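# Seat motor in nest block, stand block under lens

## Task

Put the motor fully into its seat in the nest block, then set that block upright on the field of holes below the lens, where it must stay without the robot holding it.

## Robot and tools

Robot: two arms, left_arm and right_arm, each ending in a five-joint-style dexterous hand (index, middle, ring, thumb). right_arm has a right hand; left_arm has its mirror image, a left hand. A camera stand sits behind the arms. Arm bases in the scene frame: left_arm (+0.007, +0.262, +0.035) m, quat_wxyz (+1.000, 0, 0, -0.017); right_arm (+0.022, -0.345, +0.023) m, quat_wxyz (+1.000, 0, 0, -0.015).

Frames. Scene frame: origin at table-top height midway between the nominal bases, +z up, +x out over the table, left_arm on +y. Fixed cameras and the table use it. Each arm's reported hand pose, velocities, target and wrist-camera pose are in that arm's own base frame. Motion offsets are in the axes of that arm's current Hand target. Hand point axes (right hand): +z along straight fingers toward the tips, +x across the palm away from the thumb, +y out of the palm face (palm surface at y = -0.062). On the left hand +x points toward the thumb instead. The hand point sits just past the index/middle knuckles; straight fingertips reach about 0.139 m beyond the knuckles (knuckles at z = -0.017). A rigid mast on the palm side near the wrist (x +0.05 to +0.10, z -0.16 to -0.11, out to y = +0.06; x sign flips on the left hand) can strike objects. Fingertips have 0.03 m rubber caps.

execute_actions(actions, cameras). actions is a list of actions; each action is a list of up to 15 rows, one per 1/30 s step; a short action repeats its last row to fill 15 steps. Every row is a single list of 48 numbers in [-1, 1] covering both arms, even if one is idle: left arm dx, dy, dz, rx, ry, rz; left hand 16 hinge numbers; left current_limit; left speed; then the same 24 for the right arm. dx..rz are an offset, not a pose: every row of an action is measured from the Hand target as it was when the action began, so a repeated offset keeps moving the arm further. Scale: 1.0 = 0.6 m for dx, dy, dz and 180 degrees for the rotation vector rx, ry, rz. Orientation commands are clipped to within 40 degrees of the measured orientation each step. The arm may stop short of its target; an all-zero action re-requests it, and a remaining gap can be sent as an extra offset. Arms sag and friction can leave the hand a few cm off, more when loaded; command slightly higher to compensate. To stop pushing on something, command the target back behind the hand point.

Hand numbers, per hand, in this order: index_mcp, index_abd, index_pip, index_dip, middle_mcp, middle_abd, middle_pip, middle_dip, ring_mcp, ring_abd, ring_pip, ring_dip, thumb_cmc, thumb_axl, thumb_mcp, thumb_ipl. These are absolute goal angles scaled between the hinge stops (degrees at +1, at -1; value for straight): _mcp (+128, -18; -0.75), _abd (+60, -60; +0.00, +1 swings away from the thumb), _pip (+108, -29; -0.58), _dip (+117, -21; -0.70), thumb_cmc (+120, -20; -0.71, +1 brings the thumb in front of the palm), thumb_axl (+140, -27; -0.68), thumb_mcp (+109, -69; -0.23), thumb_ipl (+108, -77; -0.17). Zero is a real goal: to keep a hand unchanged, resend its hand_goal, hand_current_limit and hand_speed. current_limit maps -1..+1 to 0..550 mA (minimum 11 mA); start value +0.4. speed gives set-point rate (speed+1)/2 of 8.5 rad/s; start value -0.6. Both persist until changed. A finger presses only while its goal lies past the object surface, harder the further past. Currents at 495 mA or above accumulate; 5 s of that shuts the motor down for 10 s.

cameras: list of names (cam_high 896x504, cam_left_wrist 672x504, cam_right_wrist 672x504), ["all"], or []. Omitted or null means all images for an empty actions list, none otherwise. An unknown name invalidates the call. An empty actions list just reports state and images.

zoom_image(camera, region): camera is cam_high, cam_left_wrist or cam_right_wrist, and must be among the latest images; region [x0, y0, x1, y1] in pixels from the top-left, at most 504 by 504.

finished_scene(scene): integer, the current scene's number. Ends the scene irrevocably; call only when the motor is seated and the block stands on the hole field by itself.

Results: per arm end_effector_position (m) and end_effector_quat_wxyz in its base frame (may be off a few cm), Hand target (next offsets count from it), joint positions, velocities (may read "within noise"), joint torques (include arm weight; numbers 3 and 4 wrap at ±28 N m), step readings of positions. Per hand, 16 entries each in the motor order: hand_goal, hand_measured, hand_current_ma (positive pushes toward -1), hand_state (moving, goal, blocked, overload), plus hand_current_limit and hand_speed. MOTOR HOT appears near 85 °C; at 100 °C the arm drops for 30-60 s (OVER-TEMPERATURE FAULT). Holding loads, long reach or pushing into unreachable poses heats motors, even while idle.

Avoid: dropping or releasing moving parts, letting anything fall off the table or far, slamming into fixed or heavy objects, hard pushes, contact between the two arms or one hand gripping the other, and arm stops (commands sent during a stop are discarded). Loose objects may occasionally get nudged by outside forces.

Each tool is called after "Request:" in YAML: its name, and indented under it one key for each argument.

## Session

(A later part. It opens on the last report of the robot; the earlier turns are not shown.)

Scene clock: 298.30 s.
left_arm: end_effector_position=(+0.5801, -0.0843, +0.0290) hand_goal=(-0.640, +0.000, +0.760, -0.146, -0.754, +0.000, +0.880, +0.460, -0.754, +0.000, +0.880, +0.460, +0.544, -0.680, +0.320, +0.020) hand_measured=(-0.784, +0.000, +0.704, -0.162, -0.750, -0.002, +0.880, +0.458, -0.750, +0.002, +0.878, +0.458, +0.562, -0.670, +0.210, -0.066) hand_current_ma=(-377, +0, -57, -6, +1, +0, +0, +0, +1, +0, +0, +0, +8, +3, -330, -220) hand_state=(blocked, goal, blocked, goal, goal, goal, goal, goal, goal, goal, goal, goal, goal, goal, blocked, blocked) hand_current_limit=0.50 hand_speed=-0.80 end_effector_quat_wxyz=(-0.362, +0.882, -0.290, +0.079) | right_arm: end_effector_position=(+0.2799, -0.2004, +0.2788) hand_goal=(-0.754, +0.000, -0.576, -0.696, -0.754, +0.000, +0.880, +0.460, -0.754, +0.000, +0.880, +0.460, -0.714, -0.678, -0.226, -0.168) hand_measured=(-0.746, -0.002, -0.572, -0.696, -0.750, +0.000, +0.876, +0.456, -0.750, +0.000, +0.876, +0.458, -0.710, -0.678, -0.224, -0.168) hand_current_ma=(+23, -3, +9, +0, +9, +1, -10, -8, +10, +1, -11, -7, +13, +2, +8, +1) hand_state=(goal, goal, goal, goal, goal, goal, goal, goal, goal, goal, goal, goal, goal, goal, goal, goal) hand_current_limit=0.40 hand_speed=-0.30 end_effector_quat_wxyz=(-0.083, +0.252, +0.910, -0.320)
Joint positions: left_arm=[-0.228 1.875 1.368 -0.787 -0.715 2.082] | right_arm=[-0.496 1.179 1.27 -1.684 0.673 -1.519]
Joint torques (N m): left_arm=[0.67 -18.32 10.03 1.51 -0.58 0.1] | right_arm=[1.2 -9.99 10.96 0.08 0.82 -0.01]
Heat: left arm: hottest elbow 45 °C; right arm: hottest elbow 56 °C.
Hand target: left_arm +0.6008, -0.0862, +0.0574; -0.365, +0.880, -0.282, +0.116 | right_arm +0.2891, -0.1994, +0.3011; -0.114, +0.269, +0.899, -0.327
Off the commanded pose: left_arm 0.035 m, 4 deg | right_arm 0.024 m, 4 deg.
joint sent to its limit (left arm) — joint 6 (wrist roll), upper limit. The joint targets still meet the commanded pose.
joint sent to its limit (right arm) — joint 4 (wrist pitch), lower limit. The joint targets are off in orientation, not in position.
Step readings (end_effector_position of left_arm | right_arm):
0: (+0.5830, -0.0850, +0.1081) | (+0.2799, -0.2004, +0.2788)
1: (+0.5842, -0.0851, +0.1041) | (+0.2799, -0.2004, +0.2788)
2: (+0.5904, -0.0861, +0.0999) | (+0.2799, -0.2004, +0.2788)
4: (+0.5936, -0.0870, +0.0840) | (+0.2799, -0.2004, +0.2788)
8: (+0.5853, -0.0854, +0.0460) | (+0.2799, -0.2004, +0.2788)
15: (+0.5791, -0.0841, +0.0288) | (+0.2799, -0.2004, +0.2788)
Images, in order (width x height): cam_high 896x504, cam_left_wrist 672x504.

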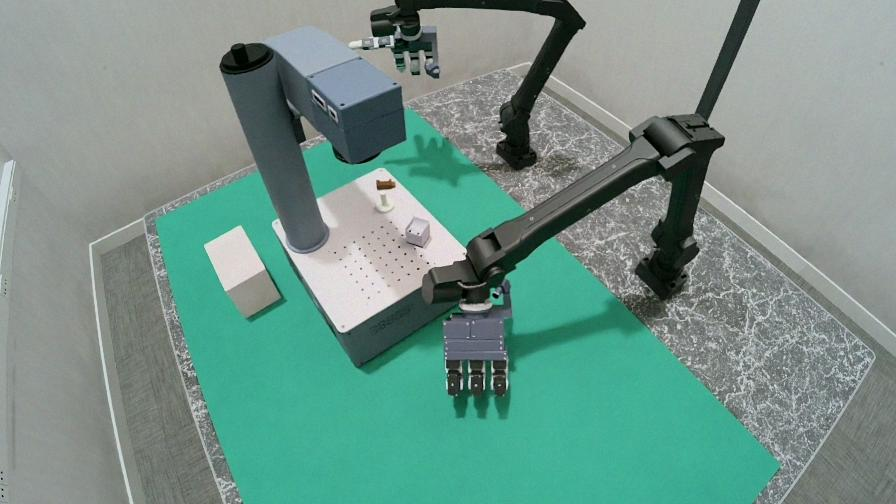

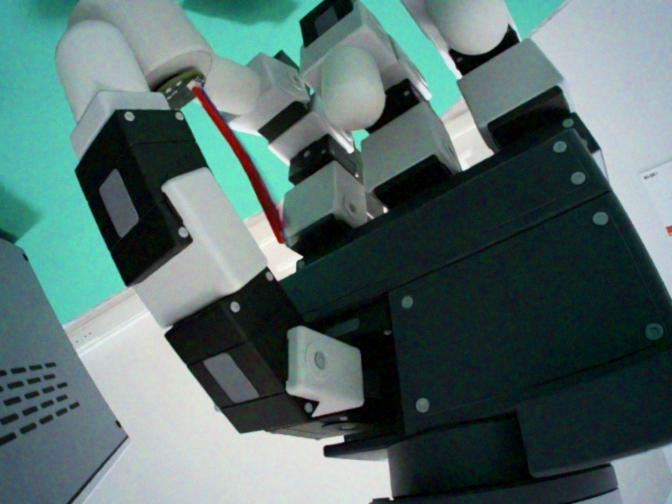

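Request:
execute_actions:
  actions:
    - [[-0.02,0.028,0.028,0,0,0,-0.64,0,0.76,-0.145,-0.754,0,0.88,0.46,-0.754,0,0.88,0.46,0.545,-0.68,0.32,0.02,0.5,-0.8,0,0,0,0,0,0,-0.754,0,-0.576,-0.696,-0.754,0,0.88,0.46,-0.754,0,0.88,0.46,-0.714,-0.678,-0.226,-0.168,0.4,-0.3]]
  cameras: ["cam_high", "cam_left_wrist"]

Request:
zoom_image:
  camera: "cam_left_wrist"
  region: [0, 0, 300, 200]

Scene clock: 300.60 s.
left_arm: end_effector_position=(+0.5736, -0.0800, +0.0129) hand_goal=(-0.640, +0.000, +0.760, -0.146, -0.754, +0.000, +0.880, +0.460, -0.754, +0.000, +0.880, +0.460, +0.544, -0.680, +0.320, +0.020) hand_measured=(-0.784, +0.000, +0.704, -0.162, -0.750, -0.002, +0.880, +0.458, -0.750, +0.002, +0.878, +0.458, +0.562, -0.670, +0.210, -0.066) hand_current_ma=(-377, +0, -57, -6, +1, +0, +0, +0, +1, +0, +0, +0, +8, +3, -330, -220) hand_state=(blocked, goal, blocked, goal, goal, goal, goal, goal, goal, goal, goal, goal, goal, goal, blocked, blocked) hand_current_limit=0.50 hand_speed=-0.80 end_effector_quat_wxyz=(-0.362, +0.883, -0.286, +0.085) | right_arm: end_effector_position=(+0.2799, -0.2004, +0.2788) hand_goal=(-0.754, +0.000, -0.576, -0.696, -0.754, +0.000, +0.880, +0.460, -0.754, +0.000, +0.880, +0.460, -0.714, -0.678, -0.226, -0.168) hand_measured=(-0.746, -0.002, -0.572, -0.696, -0.750, +0.000, +0.876, +0.456, -0.750, +0.000, +0.876, +0.458, -0.710, -0.678, -0.224, -0.168) hand_current_ma=(+23, -3, +9, +0, +9, +1, -10, -8, +10, +1, -11, -7, +13, +2, +8, +1) hand_state=(goal, goal, goal, goal, goal, goal, goal, goal, goal, goal, goal, goal, goal, goal, goal, goal) hand_current_limit=0.40 hand_speed=-0.30 end_effector_quat_wxyz=(-0.083, +0.252, +0.910, -0.320)
Joint positions: left_arm=[-0.224 1.873 1.314 -0.721 -0.716 2.082] | right_arm=[-0.496 1.179 1.27 -1.684 0.673 -1.519]
Joint torques (N m): left_arm=[1.03 -17.44 9.22 1.62 -0.55 0.1] | right_arm=[1.2 -9.93 10.96 0.09 0.81 -0.01]
Heat: left arm: hottest elbow 45 °C; right arm: hottest elbow 56 °C.
Hand target: left_arm +0.5911, -0.0792, +0.0337; -0.365, +0.880, -0.282, +0.116 | right_arm +0.2891, -0.1994, +0.3011; -0.114, +0.269, +0.899, -0.327
Off the commanded pose: left_arm 0.027 m, 4 deg | right_arm 0.024 m, 4 deg.
joint sent to its limit (left arm) — joint 6 (wrist roll), upper limit. The joint targets still meet the commanded pose.
joint sent to its limit (right arm) — joint 4 (wrist pitch), lower limit. The joint targets are off in orientation, not in position.
Step readings (end_effector_position of left_arm | right_arm):
0: (+0.5801, -0.0843, +0.0290) | (+0.2799, -0.2004, +0.2788)
1: (+0.5804, -0.0839, +0.0274) | (+0.2799, -0.2004, +0.2788)
2: (+0.5819, -0.0832, +0.0259) | (+0.2799, -0.2004, +0.2788)
4: (+0.5803, -0.0825, +0.0202) | (+0.2799, -0.2004, +0.2788)
8: (+0.5729, -0.0801, +0.0130) | (+0.2799, -0.2004, +0.2788)
15: (+0.5735, -0.0800, +0.0128) | (+0.2799, -0.2004, +0.2788)
Images, in order (width x height): cam_high 896x504, cam_left_wrist 672x504.

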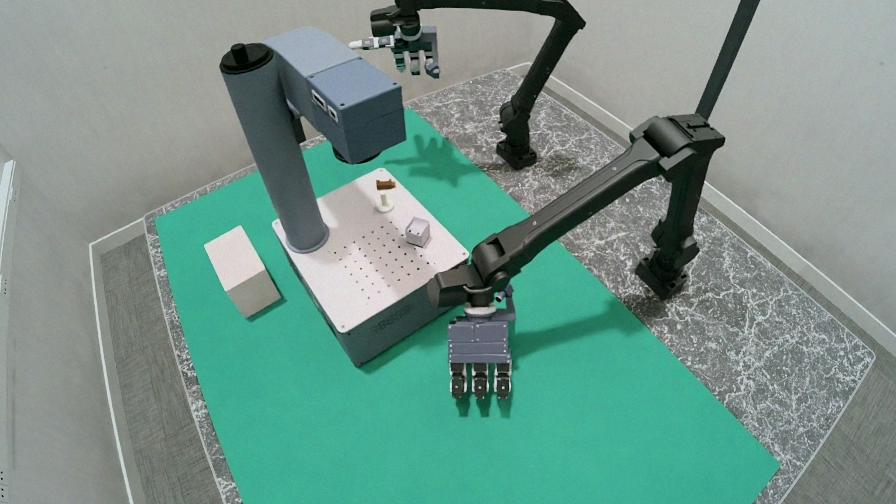

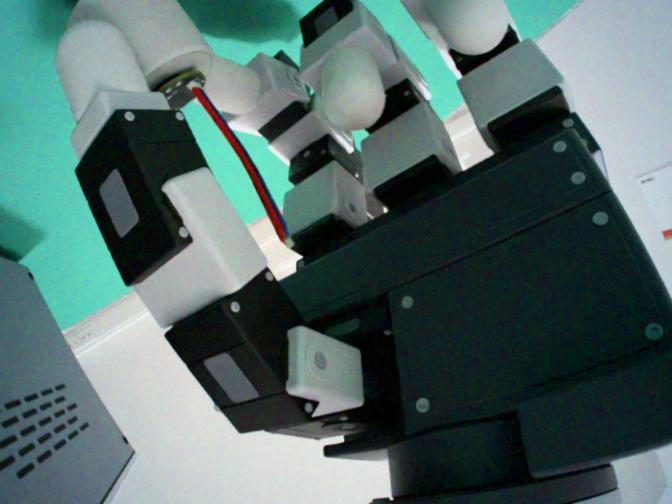

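Scaled by 1.680 from the camera's 672x504 image, which has a finer 960x720 frame.

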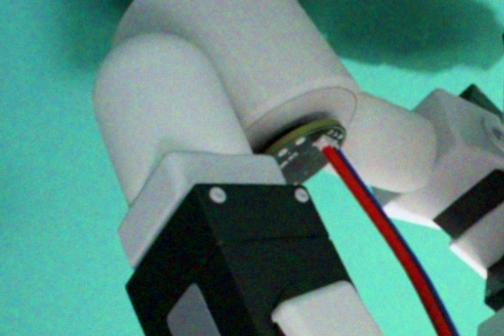

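Request:
execute_actions:
  actions:
    - [[-0.02,0.024,0.024,0,0,0,-0.64,0,0.76,-0.145,-0.754,0,0.88,0.46,-0.754,0,0.88,0.46,0.545,-0.68,0.32,0.02,0.5,-0.8,0,0,0,0,0,0,-0.754,0,-0.576,-0.696,-0.754,0,0.88,0.46,-0.754,0,0.88,0.46,-0.714,-0.678,-0.226,-0.168,0.4,-0.3]]
  cameras: ["cam_high", "cam_left_wrist"]

Request:
zoom_image:
  camera: "cam_left_wrist"
  region: [0, 0, 300, 200]

Scene clock: 302.90 s.
left_arm: end_effector_position=(+0.5737, -0.0769, +0.0054) hand_goal=(-0.640, +0.000, +0.760, -0.146, -0.754, +0.000, +0.880, +0.460, -0.754, +0.000, +0.880, +0.460, +0.544, -0.680, +0.320, +0.020) hand_measured=(-0.784, +0.000, +0.710, -0.158, -0.750, -0.002, +0.880, +0.458, -0.750, +0.002, +0.878, +0.458, +0.570, -0.664, +0.210, -0.064) hand_current_ma=(-375, +0, -47, -4, +1, +0, +0, +0, +1, +0, +0, +0, +15, +7, -330, -216) hand_state=(blocked, goal, blocked, goal, goal, goal, goal, goal, goal, goal, goal, goal, blocked, goal, blocked, blocked) hand_current_limit=0.50 hand_speed=-0.80 end_effector_quat_wxyz=(-0.363, +0.884, -0.278, +0.097) | right_arm: end_effector_position=(+0.2799, -0.2004, +0.2788) hand_goal=(-0.754, +0.000, -0.576, -0.696, -0.754, +0.000, +0.880, +0.460, -0.754, +0.000, +0.880, +0.460, -0.714, -0.678, -0.226, -0.168) hand_measured=(-0.746, -0.002, -0.572, -0.696, -0.750, +0.000, +0.876, +0.456, -0.750, +0.000, +0.876, +0.458, -0.710, -0.678, -0.224, -0.168) hand_current_ma=(+23, -3, +9, +0, +9, +1, -10, -8, +10, +1, -11, -7, +13, +2, +8, +1) hand_state=(goal, goal, goal, goal, goal, goal, goal, goal, goal, goal, goal, goal, goal, goal, goal, goal) hand_current_limit=0.40 hand_speed=-0.30 end_effector_quat_wxyz=(-0.083, +0.252, +0.910, -0.320)
Joint positions: left_arm=[-0.218 1.869 1.279 -0.661 -0.715 2.082] | right_arm=[-0.496 1.179 1.27 -1.684 0.673 -1.519]
Joint torques (N m): left_arm=[1.38 -16.67 7.61 1.68 -0.57 0.1] | right_arm=[1.32 -9.99 10.95 0.08 0.82 -0.01]
Heat: left arm: hottest elbow 45 °C; right arm: hottest elbow 56 °C.
Hand target: left_arm +0.5812, -0.0722, +0.0132; -0.365, +0.880, -0.282, +0.116 | right_arm +0.2891, -0.1994, +0.3011; -0.114, +0.269, +0.899, -0.327
Off the commanded pose: left_arm 0.012 m, 2 deg | right_arm 0.024 m, 4 deg.
joint sent to its limit (left arm) — joint 6 (wrist roll), upper limit. The joint targets still meet the commanded pose.
joint sent to its limit (right arm) — joint 4 (wrist pitch), lower limit. The joint targets are off in orientation, not in position.
Step readings (end_effector_position of left_arm | right_arm):
0: (+0.5736, -0.0800, +0.0129) | (+0.2799, -0.2004, +0.2788)
1: (+0.5736, -0.0795, +0.0113) | (+0.2799, -0.2004, +0.2788)
2: (+0.5747, -0.0795, +0.0096) | (+0.2799, -0.2004, +0.2788)
4: (+0.5728, -0.0775, +0.0045) | (+0.2799, -0.2004, +0.2788)
8: (+0.5734, -0.0767, +0.0054) | (+0.2799, -0.2004, +0.2788)
15: (+0.5737, -0.0769, +0.0054) | (+0.2799, -0.2004, +0.2788)
Images, in order (width x height): cam_high 896x504, cam_left_wrist 672x504.

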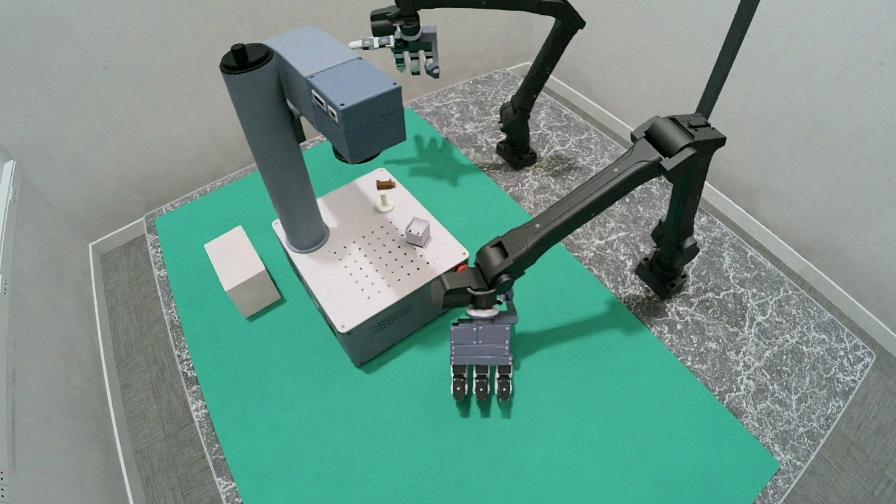

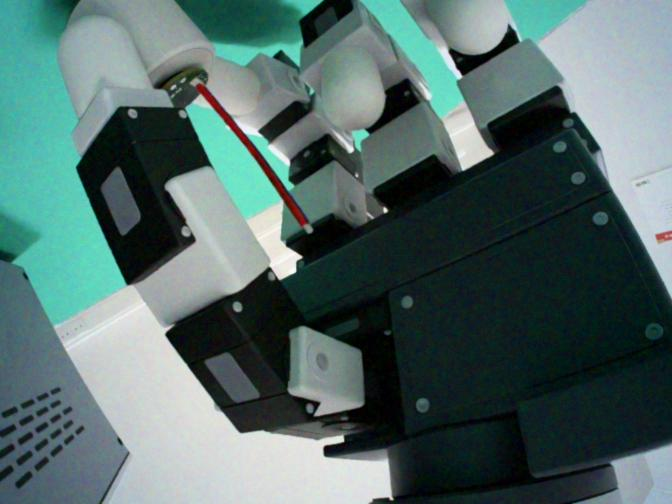

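Scaled by 1.680 from the camera's 672x504 image, which has a finer 960x720 frame.

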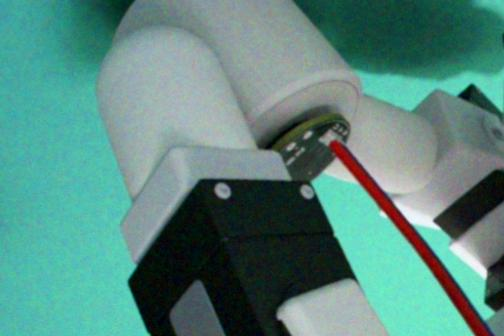

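Request:
execute_actions:
  actions:
    - [[-0.014,0.014,0.014,0,0,0,-0.71,0,0.745,-0.145,-0.754,0,0.88,0.46,-0.754,0,0.88,0.46,0.545,-0.68,0.28,-0.02,0.5,-0.8,0,0,0,0,0,0,-0.754,0,-0.576,-0.696,-0.754,0,0.88,0.46,-0.754,0,0.88,0.46,-0.714,-0.678,-0.226,-0.168,0.4,-0.3]]
  cameras: ["cam_high", "cam_left_wrist"]

Request:
zoom_image:
  camera: "cam_left_wrist"
  region: [0, 0, 300, 200]

Scene clock: 305.17 s.
left_arm: end_effector_position=(+0.5649, -0.0668, -0.0031) hand_goal=(-0.710, +0.000, +0.744, -0.146, -0.754, +0.000, +0.880, +0.460, -0.754, +0.000, +0.880, +0.460, +0.544, -0.680, +0.280, -0.020) hand_measured=(-0.784, +0.000, +0.706, -0.152, -0.750, -0.002, +0.880, +0.458, -0.750, +0.002, +0.878, +0.458, +0.588, -0.654, +0.204, -0.064) hand_current_ma=(-108, +0, -27, -1, +1, +0, +0, +0, +1, +0, +0, +0, +38, +21, -166, -66) hand_state=(blocked, goal, blocked, goal, goal, goal, goal, goal, goal, goal, goal, goal, blocked, blocked, blocked, blocked) hand_current_limit=0.50 hand_speed=-0.80 end_effector_quat_wxyz=(-0.366, +0.885, -0.271, +0.096) | right_arm: end_effector_position=(+0.2799, -0.2004, +0.2788) hand_goal=(-0.754, +0.000, -0.576, -0.696, -0.754, +0.000, +0.880, +0.460, -0.754, +0.000, +0.880, +0.460, -0.714, -0.678, -0.226, -0.168) hand_measured=(-0.746, -0.002, -0.572, -0.696, -0.750, +0.000, +0.876, +0.456, -0.750, +0.000, +0.876, +0.458, -0.710, -0.678, -0.224, -0.168) hand_current_ma=(+23, -3, +9, +0, +9, +1, -10, -8, +10, +1, -11, -7, +13, +2, +8, +1) hand_state=(goal, goal, goal, goal, goal, goal, goal, goal, goal, goal, goal, goal, goal, goal, goal, goal) hand_current_limit=0.40 hand_speed=-0.30 end_effector_quat_wxyz=(-0.083, +0.252, +0.910, -0.320)
Joint positions: left_arm=[-0.205 1.859 1.235 -0.624 -0.718 2.082] | right_arm=[-0.496 1.179 1.27 -1.684 0.673 -1.519]
Joint torques (N m): left_arm=[0.79 -15.44 8.1 1.69 -0.45 0.1] | right_arm=[1.2 -9.99 10.97 0.06 0.81 -0.01]
Heat: left arm: hottest elbow 45 °C; right arm: hottest elbow 56 °C.
Hand target: left_arm +0.5742, -0.0673, +0.0013; -0.365, +0.880, -0.282, +0.116 | right_arm +0.2891, -0.1994, +0.3011; -0.114, +0.269, +0.899, -0.327
Off the commanded pose: left_arm 0.010 m, 3 deg | right_arm 0.024 m, 4 deg.
joint sent to its limit (left arm) — joint 6 (wrist roll), upper limit. The joint targets still meet the commanded pose.
joint sent to its limit (right arm) — joint 4 (wrist pitch), lower limit. The joint targets are off in orientation, not in position.
Step readings (end_effector_position of left_arm | right_arm):
0: (+0.5737, -0.0769, +0.0054) | (+0.2799, -0.2004, +0.2788)
1: (+0.5735, -0.0769, +0.0045) | (+0.2799, -0.2004, +0.2788)
2: (+0.5739, -0.0770, +0.0040) | (+0.2799, -0.2004, +0.2788)
4: (+0.5729, -0.0761, +0.0035) | (+0.2799, -0.2004, +0.2788)
8: (+0.5714, -0.0735, +0.0024) | (+0.2799, -0.2004, +0.2788)
15: (+0.5686, -0.0705, +0.0001) | (+0.2799, -0.2004, +0.2788)
Images, in order (width x height): cam_high 896x504, cam_left_wrist 672x504.

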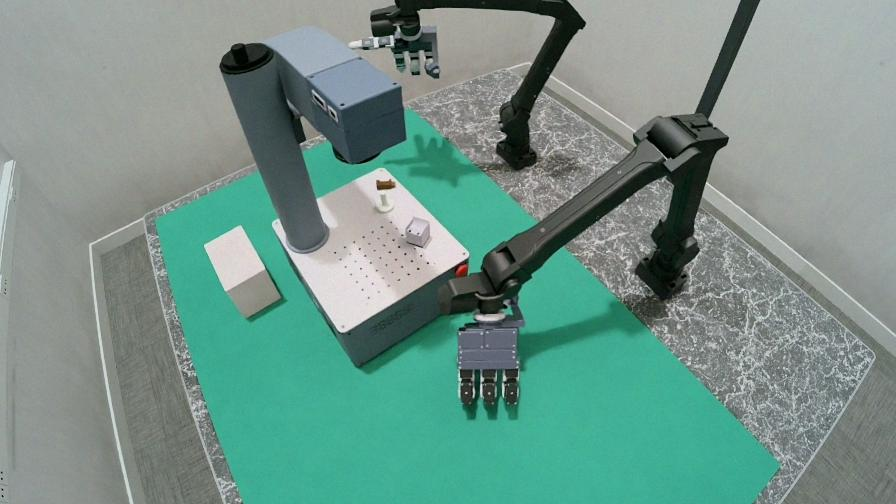

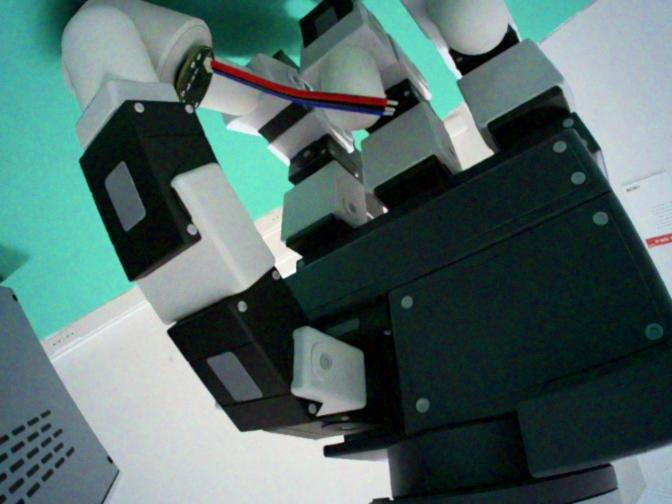

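Scaled by 1.680 from the camera's 672x504 image, which has a finer 960x720 frame.

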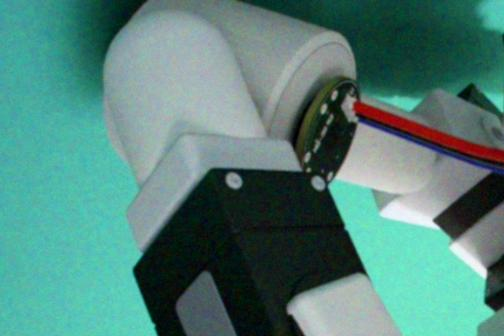

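Request:
execute_actions:
  actions:
    - [[-0.008,0.017,0.017,0,0,0,-0.73,0,0.745,-0.145,-0.754,0,0.88,0.46,-0.754,0,0.88,0.46,0.545,-0.68,0.28,-0.05,0.5,-0.8,0,0,0,0,0,0,-0.754,0,-0.576,-0.696,-0.754,0,0.88,0.46,-0.754,0,0.88,0.46,-0.714,-0.678,-0.226,-0.168,0.4,-0.3]]
  cameras: ["cam_high", "cam_left_wrist"]

Request:
zoom_image:
  camera: "cam_left_wrist"
  region: [0, 0, 300, 200]

Scene clock: 306.90 s.
left_arm: end_effector_position=(+0.5647, -0.0659, -0.0071) hand_goal=(-0.730, +0.000, +0.744, -0.146, -0.754, +0.000, +0.880, +0.460, -0.754, +0.000, +0.880, +0.460, +0.544, -0.680, +0.280, -0.050) hand_measured=(-0.784, +0.000, +0.726, -0.142, -0.750, -0.002, +0.880, +0.458, -0.750, +0.002, +0.878, +0.458, +0.592, -0.650, +0.204, -0.076) hand_current_ma=(-60, +0, -7, +0, +1, +0, +0, +0, +1, +0, +0, +0, +46, +25, -166, -23) hand_state=(blocked, goal, goal, goal, goal, goal, goal, goal, goal, goal, goal, goal, blocked, blocked, blocked, blocked) hand_current_limit=0.50 hand_speed=-0.80 end_effector_quat_wxyz=(-0.367, +0.885, -0.268, +0.101) | right_arm: end_effector_position=(+0.2799, -0.2004, +0.2788) hand_goal=(-0.754, +0.000, -0.576, -0.696, -0.754, +0.000, +0.880, +0.460, -0.754, +0.000, +0.880, +0.460, -0.714, -0.678, -0.226, -0.168) hand_measured=(-0.746, -0.002, -0.572, -0.696, -0.750, +0.000, +0.876, +0.456, -0.750, +0.000, +0.876, +0.458, -0.710, -0.678, -0.224, -0.168) hand_current_ma=(+23, -3, +9, +0, +9, +1, -10, -8, +10, +1, -11, -7, +13, +2, +8, +1) hand_state=(goal, goal, goal, goal, goal, goal, goal, goal, goal, goal, goal, goal, goal, goal, goal, goal) hand_current_limit=0.40 hand_speed=-0.30 end_effector_quat_wxyz=(-0.083, +0.252, +0.910, -0.320)
Joint positions: left_arm=[-0.204 1.859 1.22 -0.596 -0.72 2.082] | right_arm=[-0.496 1.179 1.27 -1.684 0.673 -1.519]
Joint torques (N m): left_arm=[1.03 -14.51 7.28 2.07 -0.37 0.09] | right_arm=[1.2 -9.93 10.96 0.09 0.81 -0.01]
Heat: left arm: hottest elbow 45 °C; right arm: hottest elbow 56 °C.
Hand target: left_arm +0.5703, -0.0644, -0.0131; -0.365, +0.880, -0.282, +0.116 | right_arm +0.2891, -0.1994, +0.3011; -0.114, +0.269, +0.899, -0.327
Off the commanded pose: left_arm 0.008 m, 2 deg | right_arm 0.024 m, 4 deg.
joint sent to its limit (left arm) — joint 6 (wrist roll), upper limit. The joint targets still meet the commanded pose.
joint sent to its limit (right arm) — joint 4 (wrist pitch), lower limit. The joint targets are off in orientation, not in position.
Step readings (end_effector_position of left_arm | right_arm):
0: (+0.5649, -0.0668, -0.0031) | (+0.2799, -0.2004, +0.2788)
1: (+0.5650, -0.0666, -0.0038) | (+0.2799, -0.2004, +0.2788)
2: (+0.5652, -0.0664, -0.0049) | (+0.2799, -0.2004, +0.2788)
4: (+0.5647, -0.0659, -0.0066) | (+0.2799, -0.2004, +0.2788)
8: (+0.5647, -0.0659, -0.0071) | (+0.2799, -0.2004, +0.2788)
15: (+0.5647, -0.0659, -0.0071) | (+0.2799, -0.2004, +0.2788)
Images, in order (width x height): cam_high 896x504, cam_left_wrist 672x504.

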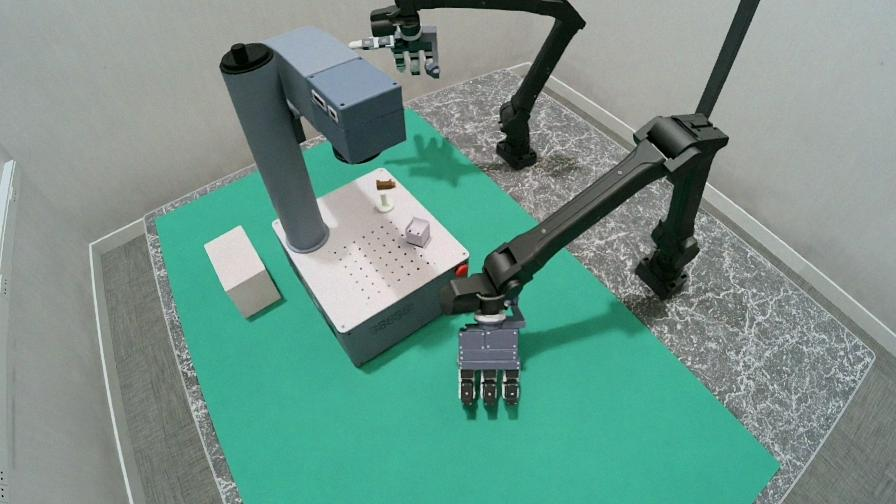

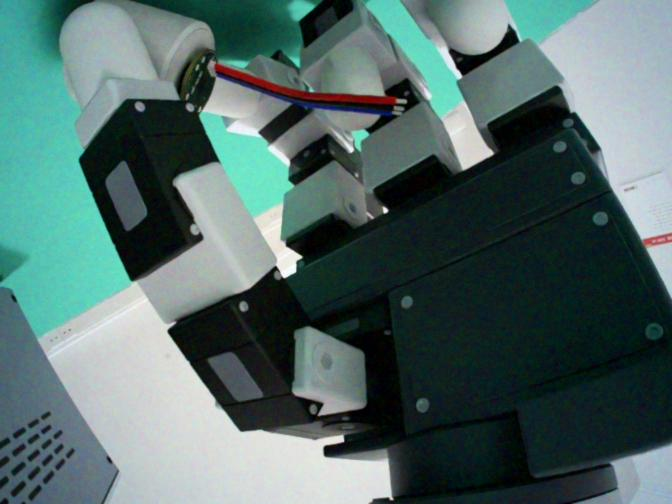

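Scaled by 1.680 from the camera's 672x504 image, which has a finer 960x720 frame.

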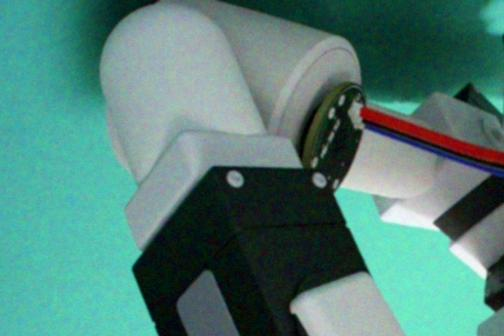

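Request:
execute_actions:
  actions:
    - [[-0.018,0.018,0.018,0,0,0,-0.74,0,0.745,-0.145,-0.754,0,0.88,0.46,-0.754,0,0.88,0.46,0.545,-0.68,0.28,-0.06,0.5,-0.8,0,0,0,0,0,0,-0.754,0,-0.576,-0.696,-0.754,0,0.88,0.46,-0.754,0,0.88,0.46,-0.714,-0.678,-0.226,-0.168,0.4,-0.3]]
  cameras: ["cam_high", "cam_left_wrist"]

Request:
zoom_image:
  camera: "cam_left_wrist"
  region: [0, 0, 300, 200]

Scene clock: 308.83 s.
left_arm: end_effector_position=(+0.5582, -0.0632, -0.0189) hand_goal=(-0.740, +0.000, +0.744, -0.146, -0.754, +0.000, +0.880, +0.460, -0.754, +0.000, +0.880, +0.460, +0.544, -0.680, +0.280, -0.060) hand_measured=(-0.772, +0.002, +0.738, -0.146, -0.750, -0.002, +0.880, +0.458, -0.750, +0.002, +0.878, +0.458, +0.578, -0.662, +0.206, -0.082) hand_current_ma=(-23, +0, -1, +0, +1, +0, +0, +0, +1, +0, +0, +0, +22, +10, -160, -18) hand_state=(blocked, goal, goal, goal, goal, goal, goal, goal, goal, goal, goal, goal, blocked, goal, blocked, blocked) hand_current_limit=0.50 hand_speed=-0.80 end_effector_quat_wxyz=(-0.367, +0.886, -0.264, +0.108) | right_arm: end_effector_position=(+0.2799, -0.2004, +0.2788) hand_goal=(-0.754, +0.000, -0.576, -0.696, -0.754, +0.000, +0.880, +0.460, -0.754, +0.000, +0.880, +0.460, -0.714, -0.678, -0.226, -0.168) hand_measured=(-0.746, -0.002, -0.572, -0.696, -0.750, +0.000, +0.876, +0.456, -0.750, +0.000, +0.876, +0.458, -0.710, -0.678, -0.224, -0.168) hand_current_ma=(+23, -3, +9, +0, +9, +1, -10, -8, +10, +1, -11, -7, +13, +2, +8, +1) hand_state=(goal, goal, goal, goal, goal, goal, goal, goal, goal, goal, goal, goal, goal, goal, goal, goal) hand_current_limit=0.40 hand_speed=-0.30 end_effector_quat_wxyz=(-0.083, +0.252, +0.910, -0.320)
Joint positions: left_arm=[-0.201 1.857 1.174 -0.536 -0.717 2.082] | right_arm=[-0.496 1.179 1.27 -1.684 0.673 -1.519]
Joint torques (N m): left_arm=[1.38 -13.51 7.35 1.69 -0.47 0.1] | right_arm=[1.14 -9.99 10.96 0.09 0.81 -0.01]
Heat: left arm: hottest elbow 45 °C; right arm: hottest elbow 56 °C.
Hand target: left_arm +0.5616, -0.0582, -0.0282; -0.365, +0.880, -0.282, +0.116 | right_arm +0.2891, -0.1994, +0.3011; -0.114, +0.269, +0.899, -0.327
Off the commanded pose: left_arm 0.011 m, 2 deg | right_arm 0.024 m, 4 deg.
joint sent to its limit (left arm) — joint 6 (wrist roll), upper limit. The joint targets are off in orientation, not in position.
joint sent to its limit (right arm) — joint 4 (wrist pitch), lower limit. The joint targets are off in orientation, not in position.
Step readings (end_effector_position of left_arm | right_arm):
0: (+0.5647, -0.0659, -0.0071) | (+0.2799, -0.2004, +0.2788)
1: (+0.5644, -0.0656, -0.0083) | (+0.2799, -0.2004, +0.2788)
2: (+0.5650, -0.0646, -0.0092) | (+0.2799, -0.2004, +0.2788)
4: (+0.5621, -0.0638, -0.0142) | (+0.2799, -0.2004, +0.2788)
8: (+0.5581, -0.0632, -0.0189) | (+0.2799, -0.2004, +0.2788)
15: (+0.5582, -0.0632, -0.0189) | (+0.2799, -0.2004, +0.2788)
Images, in order (width x height): cam_high 896x504, cam_left_wrist 672x504.

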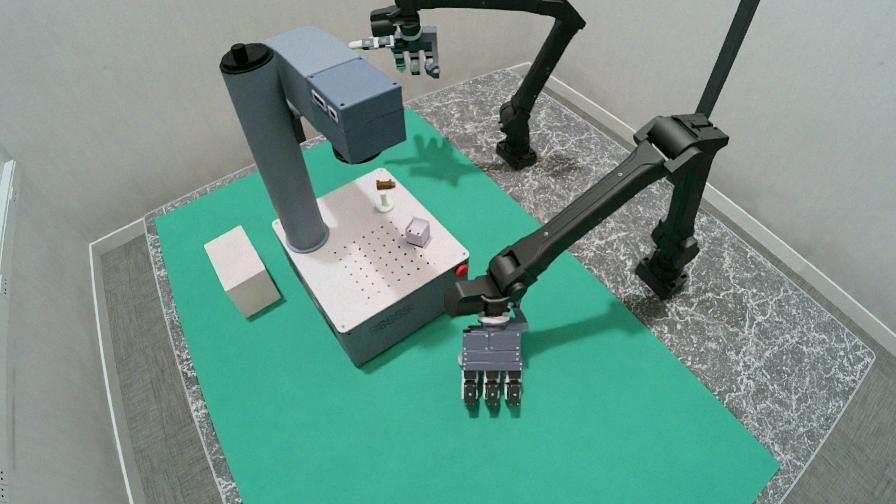

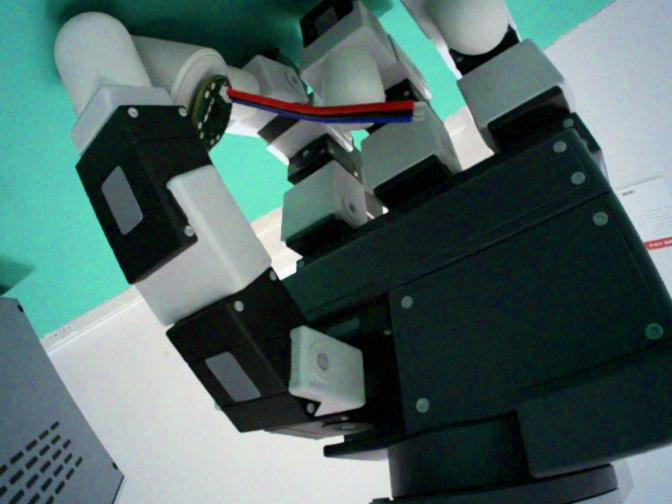

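Scaled by 1.680 from the camera's 672x504 image, which has a finer 960x720 frame.

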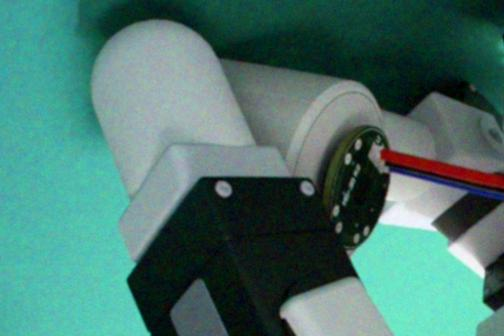

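Request:
execute_actions:
  actions:
    - [[0,0,0,0,0,0,-0.85,0,0.745,-0.145,-0.754,0,0.88,0.46,-0.754,0,0.88,0.46,0.545,-0.68,0.281,-0.25,0.4,-0.75,0,0,0,0,0,0,-0.754,0,-0.576,-0.696,-0.754,0,0.88,0.46,-0.754,0,0.88,0.46,-0.714,-0.678,-0.226,-0.168,0.4,-0.3]]
    - [[0,0,0,0,0,0,-0.973,0,0.745,-0.145,-0.754,0,0.88,0.46,-0.754,0,0.88,0.46,0.545,-0.68,0.281,-0.438,0.3,-0.6,0,0,0,0,0,0,-0.754,0,-0.576,-0.696,-0.754,0,0.88,0.46,-0.754,0,0.88,0.46,-0.714,-0.678,-0.226,-0.168,0.4,-0.3]]
  cameras: ["cam_high", "cam_left_wrist"]

Request:
zoom_image:
  camera: "cam_high"
  region: [435, 310, 535, 400]

Request:
zoom_image:
  camera: "cam_left_wrist"
  region: [0, 0, 300, 200]

Scene clock: 312.07 s.
left_arm: end_effector_position=(+0.5579, -0.0623, -0.0214) hand_goal=(-0.974, +0.000, +0.744, -0.146, -0.754, +0.000, +0.880, +0.460, -0.754, +0.000, +0.880, +0.460, +0.544, -0.680, +0.280, -0.438) hand_measured=(-0.958, +0.002, +0.746, -0.146, -0.750, -0.002, +0.880, +0.458, -0.750, +0.002, +0.878, +0.458, +0.548, -0.678, +0.278, -0.434) hand_current_ma=(+6, +0, +0, +0, +1, +0, +0, +0, +1, +0, +0, +0, +0, +0, +0, +0) hand_state=(goal, goal, goal, goal, goal, goal, goal, goal, goal, goal, goal, goal, goal, goal, goal, goal) hand_current_limit=0.30 hand_speed=-0.60 end_effector_quat_wxyz=(-0.366, +0.886, -0.263, +0.107) | right_arm: end_effector_position=(+0.2799, -0.2004, +0.2788) hand_goal=(-0.754, +0.000, -0.576, -0.696, -0.754, +0.000, +0.880, +0.460, -0.754, +0.000, +0.880, +0.460, -0.714, -0.678, -0.226, -0.168) hand_measured=(-0.746, -0.002, -0.572, -0.696, -0.750, +0.000, +0.876, +0.456, -0.750, +0.000, +0.876, +0.458, -0.710, -0.678, -0.224, -0.168) hand_current_ma=(+23, -3, +9, +0, +9, +1, -10, -8, +10, +1, -11, -7, +13, +2, +8, +1) hand_state=(goal, goal, goal, goal, goal, goal, goal, goal, goal, goal, goal, goal, goal, goal, goal, goal) hand_current_limit=0.40 hand_speed=-0.30 end_effector_quat_wxyz=(-0.083, +0.252, +0.910, -0.320)
Joint positions: left_arm=[-0.199 1.861 1.172 -0.532 -0.716 2.082] | right_arm=[-0.496 1.179 1.27 -1.684 0.673 -1.519]
Joint torques (N m): left_arm=[1.14 -14.1 7.47 1.55 -0.51 0.09] | right_arm=[1.26 -9.99 10.96 0.09 0.81 -0.01]
Heat: left arm: hottest elbow 44 °C; right arm: hottest elbow 56 °C.
Hand target: left_arm +0.5617, -0.0581, -0.0282; -0.365, +0.880, -0.282, +0.116 | right_arm +0.2891, -0.1994, +0.3011; -0.114, +0.269, +0.899, -0.327
Off the commanded pose: left_arm 0.009 m, 3 deg | right_arm 0.024 m, 4 deg.
joint sent to its limit (left arm) — joint 6 (wrist roll), upper limit. The joint targets are off in orientation, not in position.
joint sent to its limit (right arm) — joint 4 (wrist pitch), lower limit. The joint targets are off in orientation, not in position.
Step readings (end_effector_position of left_arm | right_arm):
0: (+0.5582, -0.0632, -0.0189) | (+0.2799, -0.2004, +0.2788)
1: (+0.5582, -0.0632, -0.0189) | (+0.2799, -0.2004, +0.2788)
2: (+0.5582, -0.0632, -0.0189) | (+0.2799, -0.2004, +0.2788)
4: (+0.5582, -0.0634, -0.0191) | (+0.2799, -0.2004, +0.2788)
8: (+0.5579, -0.0625, -0.0210) | (+0.2799, -0.2004, +0.2788)
15: (+0.5580, -0.0625, -0.0210) | (+0.2799, -0.2004, +0.2788)
16: (+0.5580, -0.0625, -0.0210) | (+0.2799, -0.2004, +0.2788)
17: (+0.5580, -0.0625, -0.0210) | (+0.2799, -0.2004, +0.2788)
19: (+0.5579, -0.0623, -0.0214) | (+0.2799, -0.2004, +0.2788)
23: (+0.5579, -0.0623, -0.0214) | (+0.2799, -0.2004, +0.2788)
30: (+0.5579, -0.0623, -0.0214) | (+0.2799, -0.2004, +0.2788)
Images, in order (width x height): cam_high 896x504, cam_left_wrist 672x504.

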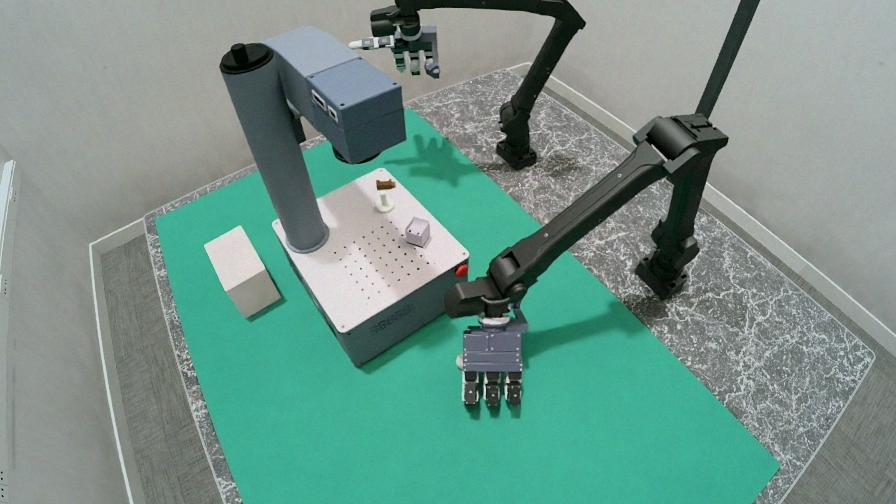

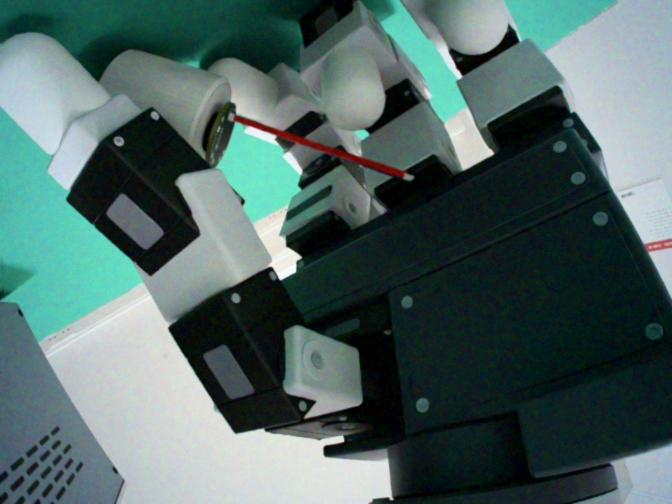

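Scaled by 5.040 from the camera's 896x504 image, which has a finer 1280x720 frame.

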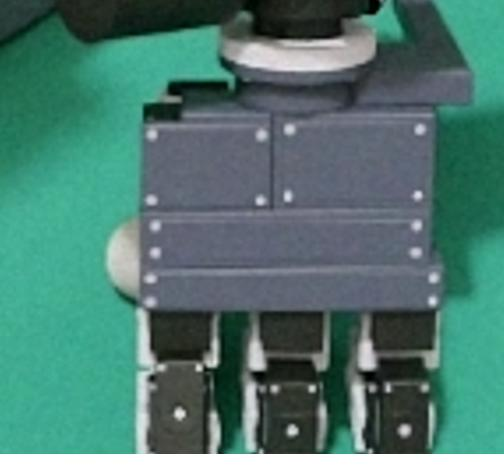

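Scaled by 1.680 from the camera's 672x504 image, which has a finer 960x720 frame.

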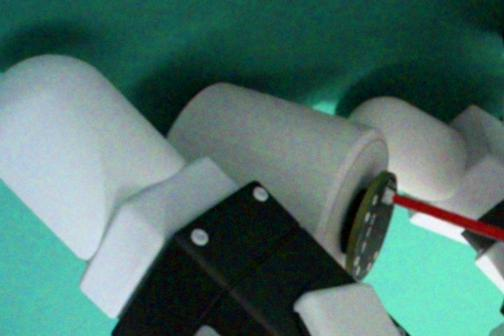

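Request:
execute_actions:
  actions:
    - [[0,-0.06,-0.06,0,0,0,-0.973,0,0.745,-0.145,-0.754,0,0.88,0.46,-0.754,0,0.88,0.46,0.545,-0.68,0.281,-0.438,0.3,-0.6,0,0,0,0,0,0,-0.754,0,-0.576,-0.696,-0.754,0,0.88,0.46,-0.754,0,0.88,0.46,-0.714,-0.678,-0.226,-0.168,0.4,-0.3]]
  cameras: ["cam_high", "cam_left_wrist"]

Request:
zoom_image:
  camera: "cam_high"
  region: [435, 310, 535, 400]

Request:
zoom_image:
  camera: "cam_left_wrist"
  region: [0, 0, 300, 200]

Scene clock: 314.37 s.
left_arm: end_effector_position=(+0.5415, -0.0588, -0.0049) hand_goal=(-0.974, +0.000, +0.744, -0.146, -0.754, +0.000, +0.880, +0.460, -0.754, +0.000, +0.880, +0.460, +0.544, -0.680, +0.280, -0.438) hand_measured=(-0.960, +0.002, +0.746, -0.146, -0.750, -0.002, +0.880, +0.458, -0.750, +0.002, +0.878, +0.458, +0.546, -0.678, +0.278, -0.436) hand_current_ma=(+5, +0, +0, +0, +1, +0, +0, +0, +1, +0, +0, +0, +0, +0, +0, +0) hand_state=(goal, goal, goal, goal, goal, goal, goal, goal, goal, goal, goal, goal, goal, goal, goal, goal) hand_current_limit=0.30 hand_speed=-0.60 end_effector_quat_wxyz=(-0.364, +0.886, -0.273, +0.084) | right_arm: end_effector_position=(+0.2799, -0.2004, +0.2788) hand_goal=(-0.754, +0.000, -0.576, -0.696, -0.754, +0.000, +0.880, +0.460, -0.754, +0.000, +0.880, +0.460, -0.714, -0.678, -0.226, -0.168) hand_measured=(-0.746, -0.002, -0.572, -0.696, -0.750, +0.000, +0.876, +0.456, -0.750, +0.000, +0.876, +0.458, -0.710, -0.678, -0.224, -0.168) hand_current_ma=(+23, -3, +9, +0, +9, +1, -10, -8, +10, +1, -11, -7, +13, +2, +8, +1) hand_state=(goal, goal, goal, goal, goal, goal, goal, goal, goal, goal, goal, goal, goal, goal, goal, goal) hand_current_limit=0.40 hand_speed=-0.30 end_effector_quat_wxyz=(-0.083, +0.252, +0.910, -0.320)
Joint positions: left_arm=[-0.199 1.821 1.175 -0.626 -0.717 2.082] | right_arm=[-0.496 1.179 1.27 -1.684 0.673 -1.519]
Joint torques (N m): left_arm=[1.2 -16.73 10.32 0.44 -0.57 0.1] | right_arm=[1.26 -9.93 10.95 0.09 0.82 -0.01]
Heat: left arm: hottest elbow 44 °C; right arm: hottest elbow 56 °C.
Hand target: left_arm +0.5617, -0.0581, +0.0227; -0.365, +0.880, -0.282, +0.116 | right_arm +0.2891, -0.1994, +0.3011; -0.114, +0.269, +0.899, -0.327
Off the commanded pose: left_arm 0.034 m, 4 deg | right_arm 0.024 m, 4 deg.
joint sent to its limit (left arm) — joint 6 (wrist roll), upper limit. The joint targets are off in orientation, not in position.
joint sent to its limit (right arm) — joint 4 (wrist pitch), lower limit. The joint targets are off in orientation, not in position.
Step readings (end_effector_position of left_arm | right_arm):
0: (+0.5579, -0.0623, -0.0214) | (+0.2799, -0.2004, +0.2788)
1: (+0.5557, -0.0618, -0.0211) | (+0.2799, -0.2004, +0.2788)
2: (+0.5505, -0.0608, -0.0203) | (+0.2799, -0.2004, +0.2788)
4: (+0.5433, -0.0593, -0.0167) | (+0.2799, -0.2004, +0.2788)
8: (+0.5415, -0.0588, -0.0077) | (+0.2799, -0.2004, +0.2788)
15: (+0.5415, -0.0588, -0.0049) | (+0.2799, -0.2004, +0.2788)
Images, in order (width x height): cam_high 896x504, cam_left_wrist 672x504.

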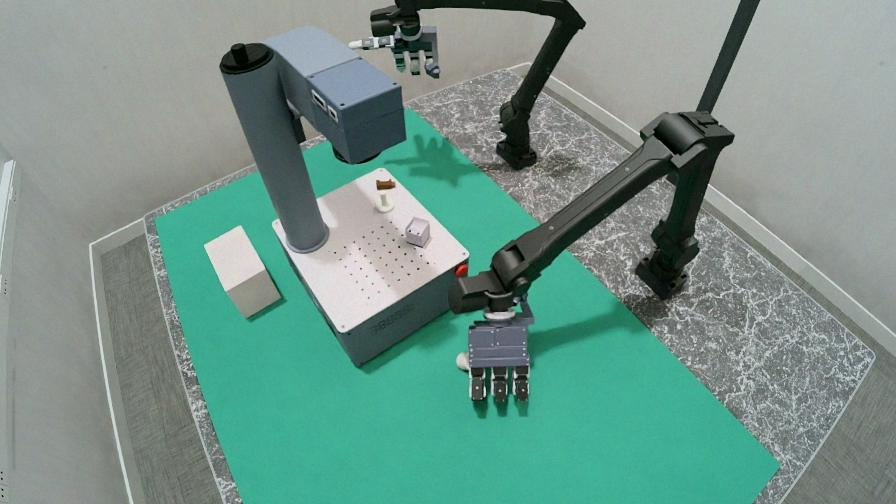

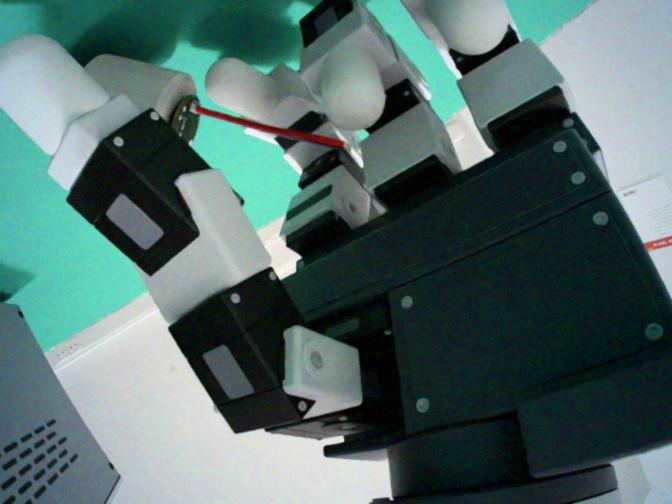

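Scaled by 5.040 from the camera's 896x504 image, which has a finer 1280x720 frame.

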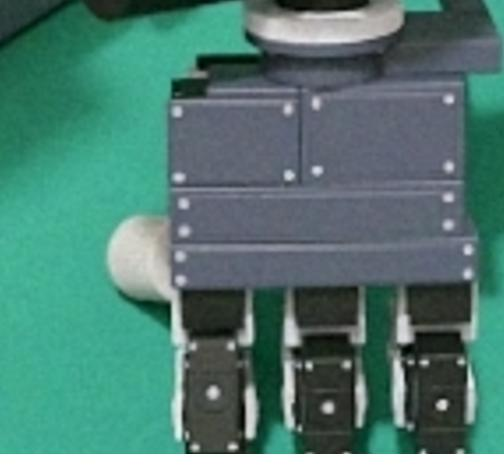

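Scaled by 1.680 from the camera's 672x504 image, which has a finer 960x720 frame.

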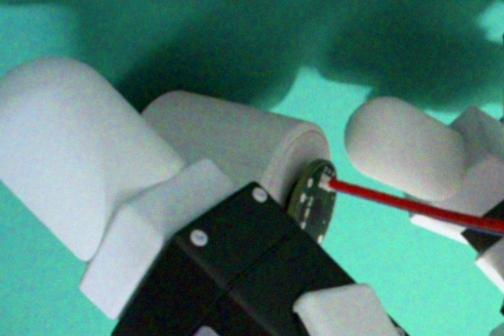

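Request:
execute_actions:
  actions:
    - [[0,-0.09,-0.09,0,0,0,-0.973,0,0.745,-0.145,-0.754,0,0.88,0.46,-0.754,0,0.88,0.46,0.545,-0.68,0.281,-0.438,0.3,-0.6,0,0,0,0,0,0,-0.754,0,-0.576,-0.696,-0.754,0,0.88,0.46,-0.754,0,0.88,0.46,-0.714,-0.678,-0.226,-0.168,0.4,-0.3]]
  cameras: ["cam_high", "cam_left_wrist"]

Request:
zoom_image:
  camera: "cam_high"
  region: [435, 310, 535, 400]

Request:
zoom_image:
  camera: "cam_left_wrist"
  region: [0, 0, 300, 200]

Scene clock: 316.47 s.
left_arm: end_effector_position=(+0.5519, -0.0605, +0.0890) hand_goal=(-0.974, +0.000, +0.744, -0.146, -0.754, +0.000, +0.880, +0.460, -0.754, +0.000, +0.880, +0.460, +0.544, -0.680, +0.280, -0.438) hand_measured=(-0.960, +0.002, +0.744, -0.146, -0.750, -0.002, +0.880, +0.458, -0.748, +0.002, +0.878, +0.458, +0.544, -0.680, +0.280, -0.436) hand_current_ma=(+4, +0, +0, +0, +1, +0, +0, +0, +1, +0, +0, +0, +0, +0, +0, +0) hand_state=(goal, goal, goal, goal, goal, goal, goal, goal, goal, goal, goal, goal, goal, goal, goal, goal) hand_current_limit=0.30 hand_speed=-0.60 end_effector_quat_wxyz=(-0.367, +0.886, -0.265, +0.102) | right_arm: end_effector_position=(+0.2799, -0.2004, +0.2788) hand_goal=(-0.754, +0.000, -0.576, -0.696, -0.754, +0.000, +0.880, +0.460, -0.754, +0.000, +0.880, +0.460, -0.714, -0.678, -0.226, -0.168) hand_measured=(-0.746, -0.002, -0.572, -0.696, -0.750, +0.000, +0.876, +0.456, -0.750, +0.000, +0.876, +0.458, -0.710, -0.678, -0.224, -0.168) hand_current_ma=(+23, -3, +9, +0, +9, +1, -10, -8, +10, +1, -11, -7, +13, +2, +8, +1) hand_state=(goal, goal, goal, goal, goal, goal, goal, goal, goal, goal, goal, goal, goal, goal, goal, goal) hand_current_limit=0.40 hand_speed=-0.30 end_effector_quat_wxyz=(-0.083, +0.252, +0.910, -0.320)
Joint positions: left_arm=[-0.199 1.7 1.282 -0.815 -0.719 2.081] | right_arm=[-0.496 1.179 1.27 -1.684 0.673 -1.519]
Joint torques (N m): left_arm=[1.14 -13.92 10.61 0.53 -0.42 0.09] | right_arm=[1.2 -9.93 10.95 0.08 0.82 -0.01]
Heat: left arm: hottest elbow 44 °C; right arm: hottest elbow 56 °C.
Hand target: left_arm +0.5618, -0.0584, +0.0990; -0.365, +0.880, -0.282, +0.116 | right_arm +0.2891, -0.1994, +0.3011; -0.114, +0.269, +0.899, -0.327
Off the commanded pose: left_arm 0.014 m, 3 deg | right_arm 0.024 m, 4 deg.
joint sent to its limit (left arm) — joint 6 (wrist roll), upper limit. The joint targets are off in orientation, not in position.
joint sent to its limit (right arm) — joint 4 (wrist pitch), lower limit. The joint targets are off in orientation, not in position.
Step readings (end_effector_position of left_arm | right_arm):
0: (+0.5415, -0.0588, -0.0049) | (+0.2799, -0.2004, +0.2788)
1: (+0.5390, -0.0584, -0.0019) | (+0.2799, -0.2004, +0.2788)
2: (+0.5323, -0.0572, +0.0015) | (+0.2799, -0.2004, +0.2788)
4: (+0.5255, -0.0557, +0.0191) | (+0.2799, -0.2004, +0.2788)
8: (+0.5366, -0.0573, +0.0625) | (+0.2799, -0.2004, +0.2788)
15: (+0.5528, -0.0606, +0.0893) | (+0.2799, -0.2004, +0.2788)
Images, in order (width x height): cam_high 896x504, cam_left_wrist 672x504.

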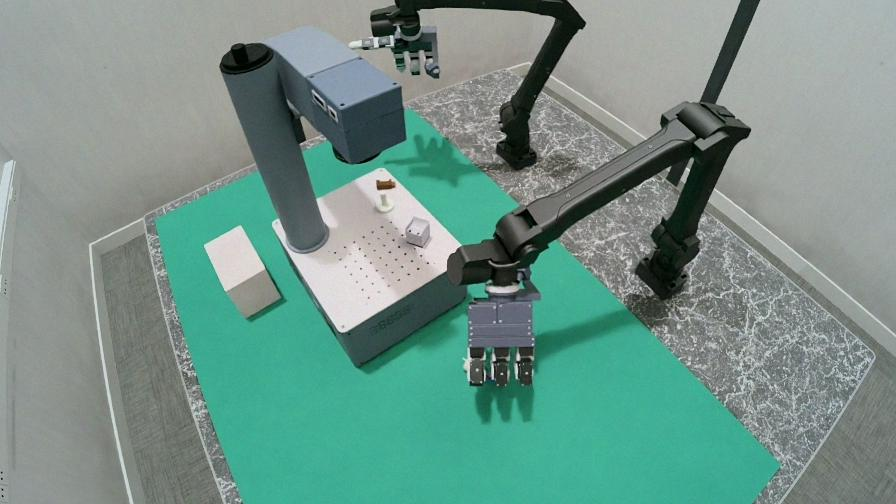

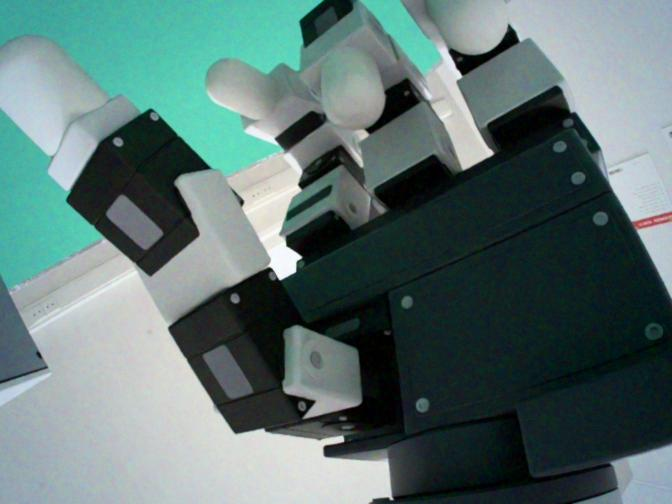

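Scaled by 5.040 from the camera's 896x504 image, which has a finer 1280x720 frame.

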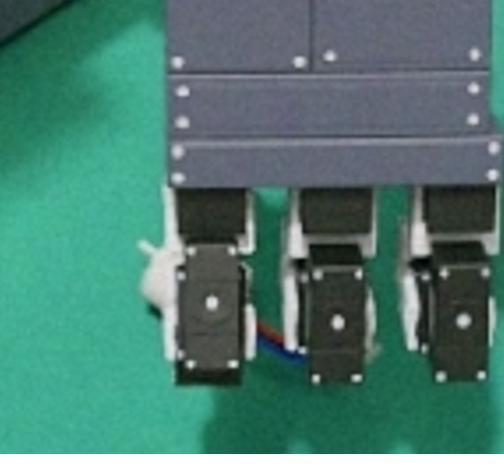

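Scaled by 1.680 from the camera's 672x504 image, which has a finer 960x720 frame.

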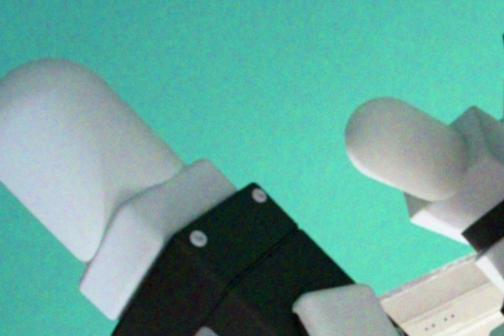

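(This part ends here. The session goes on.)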